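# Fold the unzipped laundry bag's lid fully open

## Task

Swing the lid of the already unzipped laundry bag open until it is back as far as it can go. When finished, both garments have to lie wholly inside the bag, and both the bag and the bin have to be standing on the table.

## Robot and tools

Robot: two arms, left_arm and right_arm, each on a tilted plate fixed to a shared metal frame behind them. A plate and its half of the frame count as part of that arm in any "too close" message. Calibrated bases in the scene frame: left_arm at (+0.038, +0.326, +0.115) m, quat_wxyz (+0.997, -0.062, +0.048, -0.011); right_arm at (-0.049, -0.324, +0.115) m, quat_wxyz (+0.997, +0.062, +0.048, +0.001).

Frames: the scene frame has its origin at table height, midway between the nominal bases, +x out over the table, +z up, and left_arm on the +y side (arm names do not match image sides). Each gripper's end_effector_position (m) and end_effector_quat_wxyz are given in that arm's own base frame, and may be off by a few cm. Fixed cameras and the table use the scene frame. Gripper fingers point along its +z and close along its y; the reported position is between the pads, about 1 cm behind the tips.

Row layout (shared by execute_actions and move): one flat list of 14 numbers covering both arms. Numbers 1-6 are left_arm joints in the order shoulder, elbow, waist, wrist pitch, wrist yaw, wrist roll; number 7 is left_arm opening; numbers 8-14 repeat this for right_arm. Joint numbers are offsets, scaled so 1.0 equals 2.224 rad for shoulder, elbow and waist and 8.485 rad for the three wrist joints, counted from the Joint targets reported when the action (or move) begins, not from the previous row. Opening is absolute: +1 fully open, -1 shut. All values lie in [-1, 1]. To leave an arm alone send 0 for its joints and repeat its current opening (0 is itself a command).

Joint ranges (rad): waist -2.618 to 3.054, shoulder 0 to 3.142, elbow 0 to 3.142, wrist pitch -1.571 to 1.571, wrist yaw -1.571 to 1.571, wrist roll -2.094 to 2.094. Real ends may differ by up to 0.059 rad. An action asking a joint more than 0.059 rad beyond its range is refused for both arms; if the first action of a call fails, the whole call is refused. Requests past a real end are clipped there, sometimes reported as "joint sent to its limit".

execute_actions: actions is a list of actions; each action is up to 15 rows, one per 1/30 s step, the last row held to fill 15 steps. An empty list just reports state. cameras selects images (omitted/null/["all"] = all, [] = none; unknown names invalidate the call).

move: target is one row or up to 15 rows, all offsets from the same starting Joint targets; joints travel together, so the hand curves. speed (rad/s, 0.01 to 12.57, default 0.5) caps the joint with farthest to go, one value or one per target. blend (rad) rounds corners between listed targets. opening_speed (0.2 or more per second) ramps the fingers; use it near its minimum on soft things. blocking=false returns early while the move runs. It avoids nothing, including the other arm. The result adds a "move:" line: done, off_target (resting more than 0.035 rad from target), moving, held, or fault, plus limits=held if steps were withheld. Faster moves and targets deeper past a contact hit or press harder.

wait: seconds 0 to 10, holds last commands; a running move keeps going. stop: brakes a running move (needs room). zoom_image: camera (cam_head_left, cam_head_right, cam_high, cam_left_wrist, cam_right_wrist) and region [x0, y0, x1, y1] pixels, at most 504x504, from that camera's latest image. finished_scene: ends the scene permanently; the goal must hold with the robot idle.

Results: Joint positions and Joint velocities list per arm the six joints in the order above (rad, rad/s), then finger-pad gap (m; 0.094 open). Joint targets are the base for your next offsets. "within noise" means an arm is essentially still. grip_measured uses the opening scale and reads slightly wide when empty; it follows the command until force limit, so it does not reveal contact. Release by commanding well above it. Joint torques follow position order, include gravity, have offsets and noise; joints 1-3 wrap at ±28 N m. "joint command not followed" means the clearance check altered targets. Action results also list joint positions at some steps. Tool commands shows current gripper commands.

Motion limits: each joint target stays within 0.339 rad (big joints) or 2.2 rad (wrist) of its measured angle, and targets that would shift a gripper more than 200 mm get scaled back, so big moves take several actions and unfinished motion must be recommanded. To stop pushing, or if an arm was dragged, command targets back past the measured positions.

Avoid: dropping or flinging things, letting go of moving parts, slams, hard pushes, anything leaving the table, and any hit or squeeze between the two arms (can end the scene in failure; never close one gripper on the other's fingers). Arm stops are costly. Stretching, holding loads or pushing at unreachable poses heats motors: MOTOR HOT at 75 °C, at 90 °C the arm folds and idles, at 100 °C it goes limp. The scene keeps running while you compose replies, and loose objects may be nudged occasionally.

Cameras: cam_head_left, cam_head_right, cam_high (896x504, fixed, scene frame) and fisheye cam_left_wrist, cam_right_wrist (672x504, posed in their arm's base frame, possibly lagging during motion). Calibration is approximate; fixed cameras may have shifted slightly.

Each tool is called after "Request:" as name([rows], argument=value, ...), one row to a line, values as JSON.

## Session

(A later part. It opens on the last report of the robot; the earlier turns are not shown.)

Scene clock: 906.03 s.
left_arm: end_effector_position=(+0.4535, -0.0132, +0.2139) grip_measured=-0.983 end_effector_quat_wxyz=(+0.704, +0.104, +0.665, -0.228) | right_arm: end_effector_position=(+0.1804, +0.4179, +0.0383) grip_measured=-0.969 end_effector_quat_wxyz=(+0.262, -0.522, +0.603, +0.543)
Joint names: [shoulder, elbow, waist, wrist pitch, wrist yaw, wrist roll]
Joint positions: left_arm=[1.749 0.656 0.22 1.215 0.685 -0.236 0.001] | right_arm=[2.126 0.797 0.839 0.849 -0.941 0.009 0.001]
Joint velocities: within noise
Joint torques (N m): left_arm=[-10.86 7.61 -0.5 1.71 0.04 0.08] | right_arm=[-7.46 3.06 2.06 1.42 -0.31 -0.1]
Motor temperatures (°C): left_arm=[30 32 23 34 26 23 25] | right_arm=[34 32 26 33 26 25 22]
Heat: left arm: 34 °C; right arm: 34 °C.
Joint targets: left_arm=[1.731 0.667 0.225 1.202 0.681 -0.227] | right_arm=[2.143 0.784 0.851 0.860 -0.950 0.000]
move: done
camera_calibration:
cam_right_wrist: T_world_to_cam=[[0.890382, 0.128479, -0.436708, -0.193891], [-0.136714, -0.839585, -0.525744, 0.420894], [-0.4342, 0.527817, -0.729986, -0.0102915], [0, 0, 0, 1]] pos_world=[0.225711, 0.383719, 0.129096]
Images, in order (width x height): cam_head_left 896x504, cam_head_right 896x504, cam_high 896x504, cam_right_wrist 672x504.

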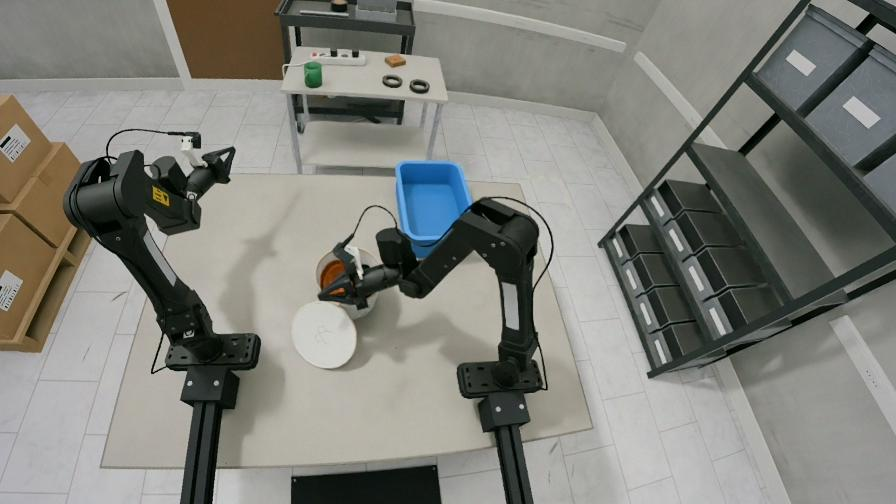

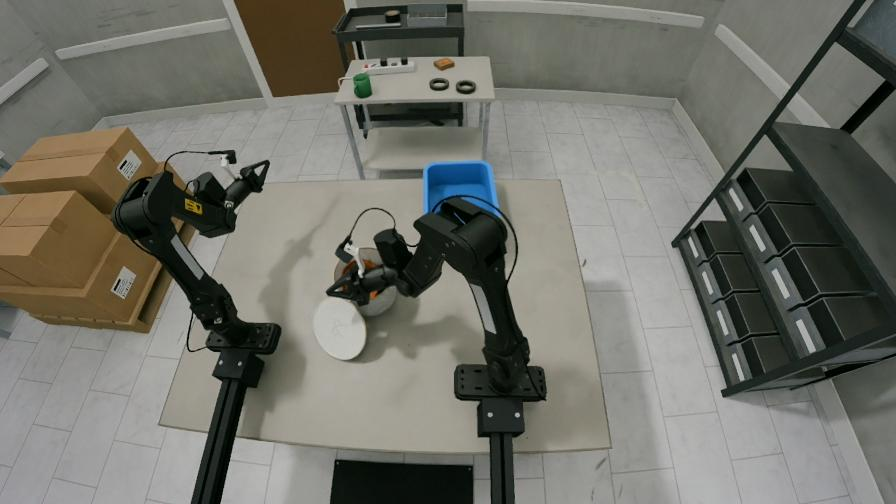

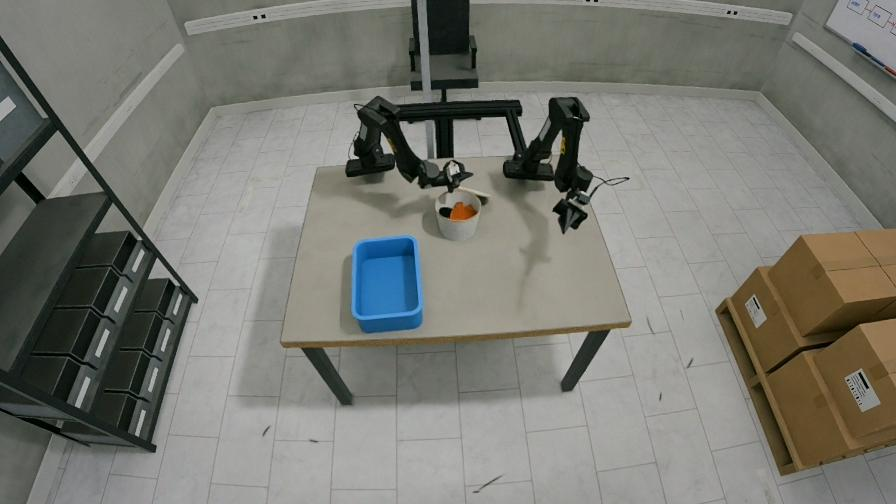

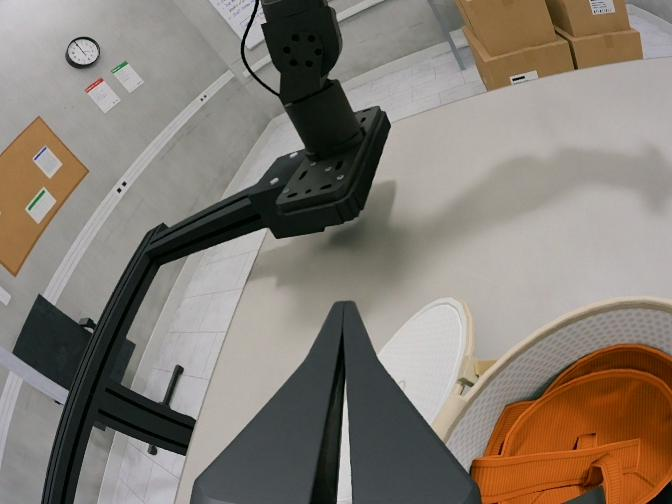

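Request:
move([
  [0,0,0,0,0,0,-1,-0.17,0,0,0,0,0,-0.97],
  [0,0,0,0,0,0,-1,-0.25,0,-0.25,0,0.05,0,-0.97],
], speed=[0.5,0.9], blend=[0.1,0], cameras=["cam_right_wrist","cam_head_left","cam_head_right","cam_high"])

Request:
zoom_image(camera="cam_head_right", region=[280, 225, 440, 375])

Request:
zoom_image(camera="cam_high", region=[390, 150, 510, 250])

Request:
zoom_image(camera="cam_head_left", region=[260, 225, 420, 375])

Scene clock: 917.60 s.
left_arm: end_effector_position=(+0.4535, -0.0132, +0.2139) grip_measured=-0.983 end_effector_quat_wxyz=(+0.704, +0.104, +0.665, -0.228) | right_arm: end_effector_position=(+0.4204, +0.2211, +0.2519) grip_measured=-0.969 end_effector_quat_wxyz=(+0.660, -0.282, +0.636, +0.284)
Joint names: [shoulder, elbow, waist, wrist pitch, wrist yaw, wrist roll]
Joint positions: left_arm=[1.749 0.656 0.22 1.215 0.685 -0.236 0.001] | right_arm=[1.614 0.793 0.29 0.858 -0.532 0.008 0.001]
Joint velocities: within noise
Joint torques (N m): left_arm=[-10.88 7.66 -0.17 1.6 0.07 0.08] | right_arm=[-9.25 5.18 1.18 1.57 0.01 -0.1]
Motor temperatures (°C): left_arm=[30 32 23 34 26 23 25] | right_arm=[34 31 26 33 26 25 22]
Heat: left arm: 34 °C; right arm: 34 °C.
Joint targets: left_arm=[1.731 0.667 0.225 1.202 0.681 -0.227] | right_arm=[1.587 0.784 0.295 0.860 -0.526 0.001]
move: done
camera_calibration:
cam_right_wrist: T_world_to_cam=[[0.742615, -0.667943, -0.04874, -0.148561], [-0.415058, -0.401899, -0.816213, 0.494122], [0.525595, 0.626362, -0.575691, -0.110388], [0, 0, 0, 1]] pos_world=[0.373432, 0.1685, 0.332518]
Images, in order (width x height): cam_head_left 896x504, cam_head_right 896x504, cam_high 896x504, cam_right_wrist 672x504.

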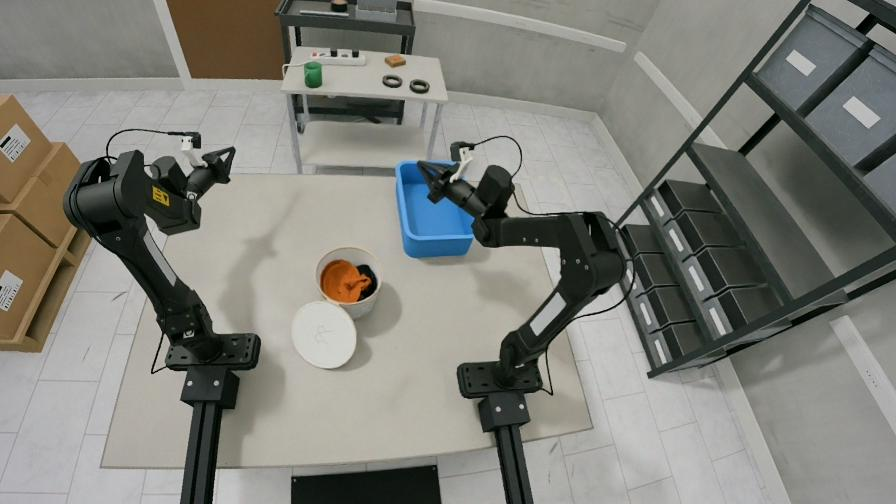

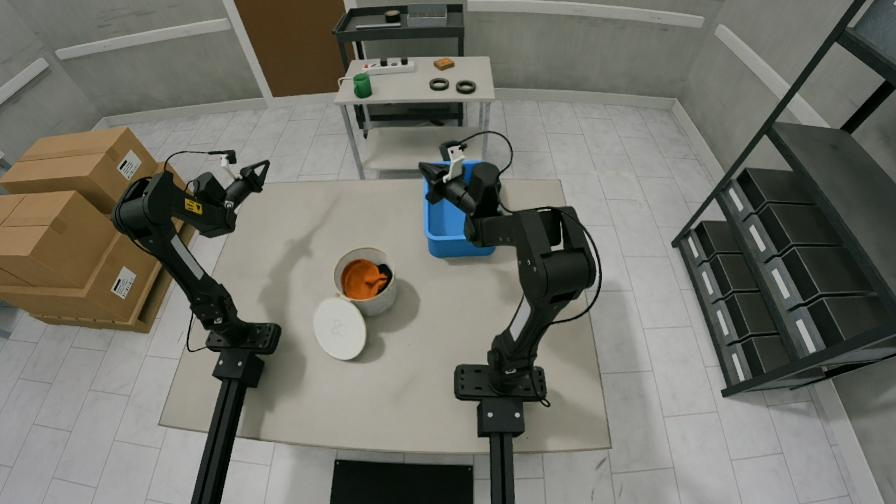

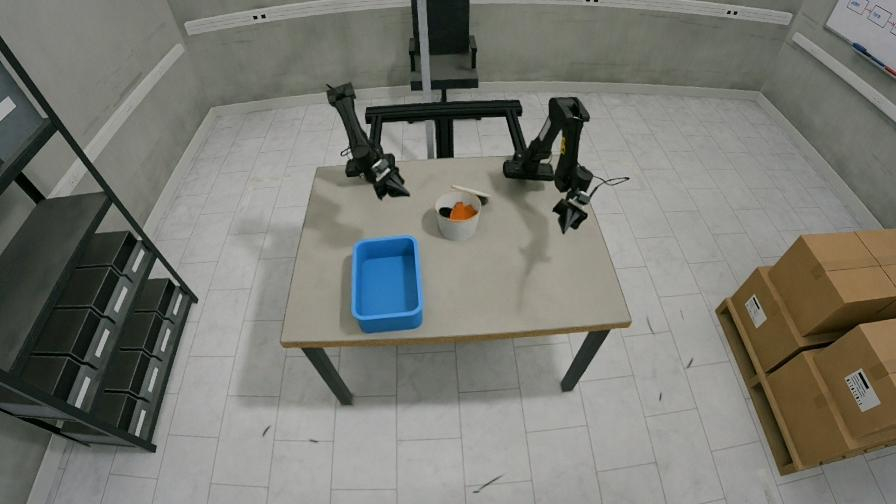

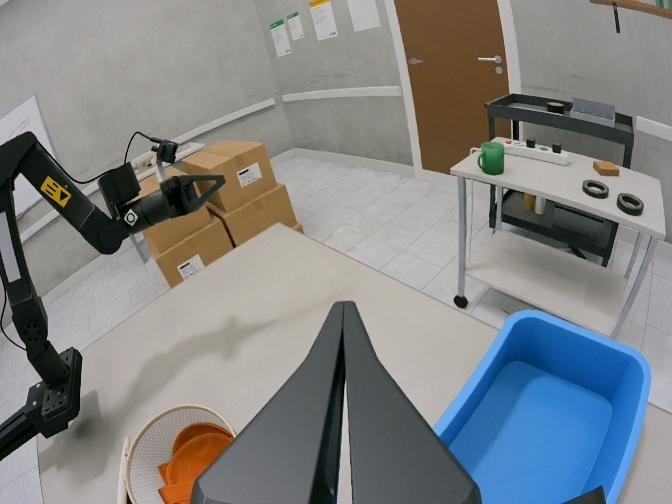

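Scaled by 3.150 from the camera's 896x504 image, which has a finer 1280x720 frame.

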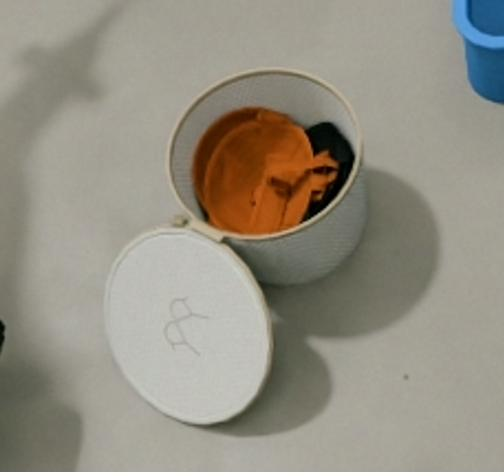

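Scaled by 4.200 from the camera's 896x504 image, which has a finer 1280x720 frame.

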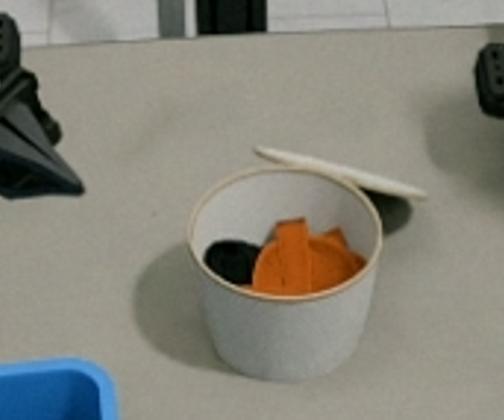

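Scaled by 3.150 from the camera's 896x504 image, which has a finer 1280x720 frame.

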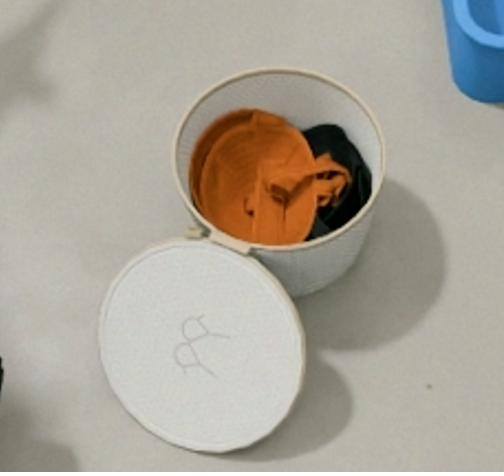

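Request:
finished_scene()

The scene is finished: the task was done.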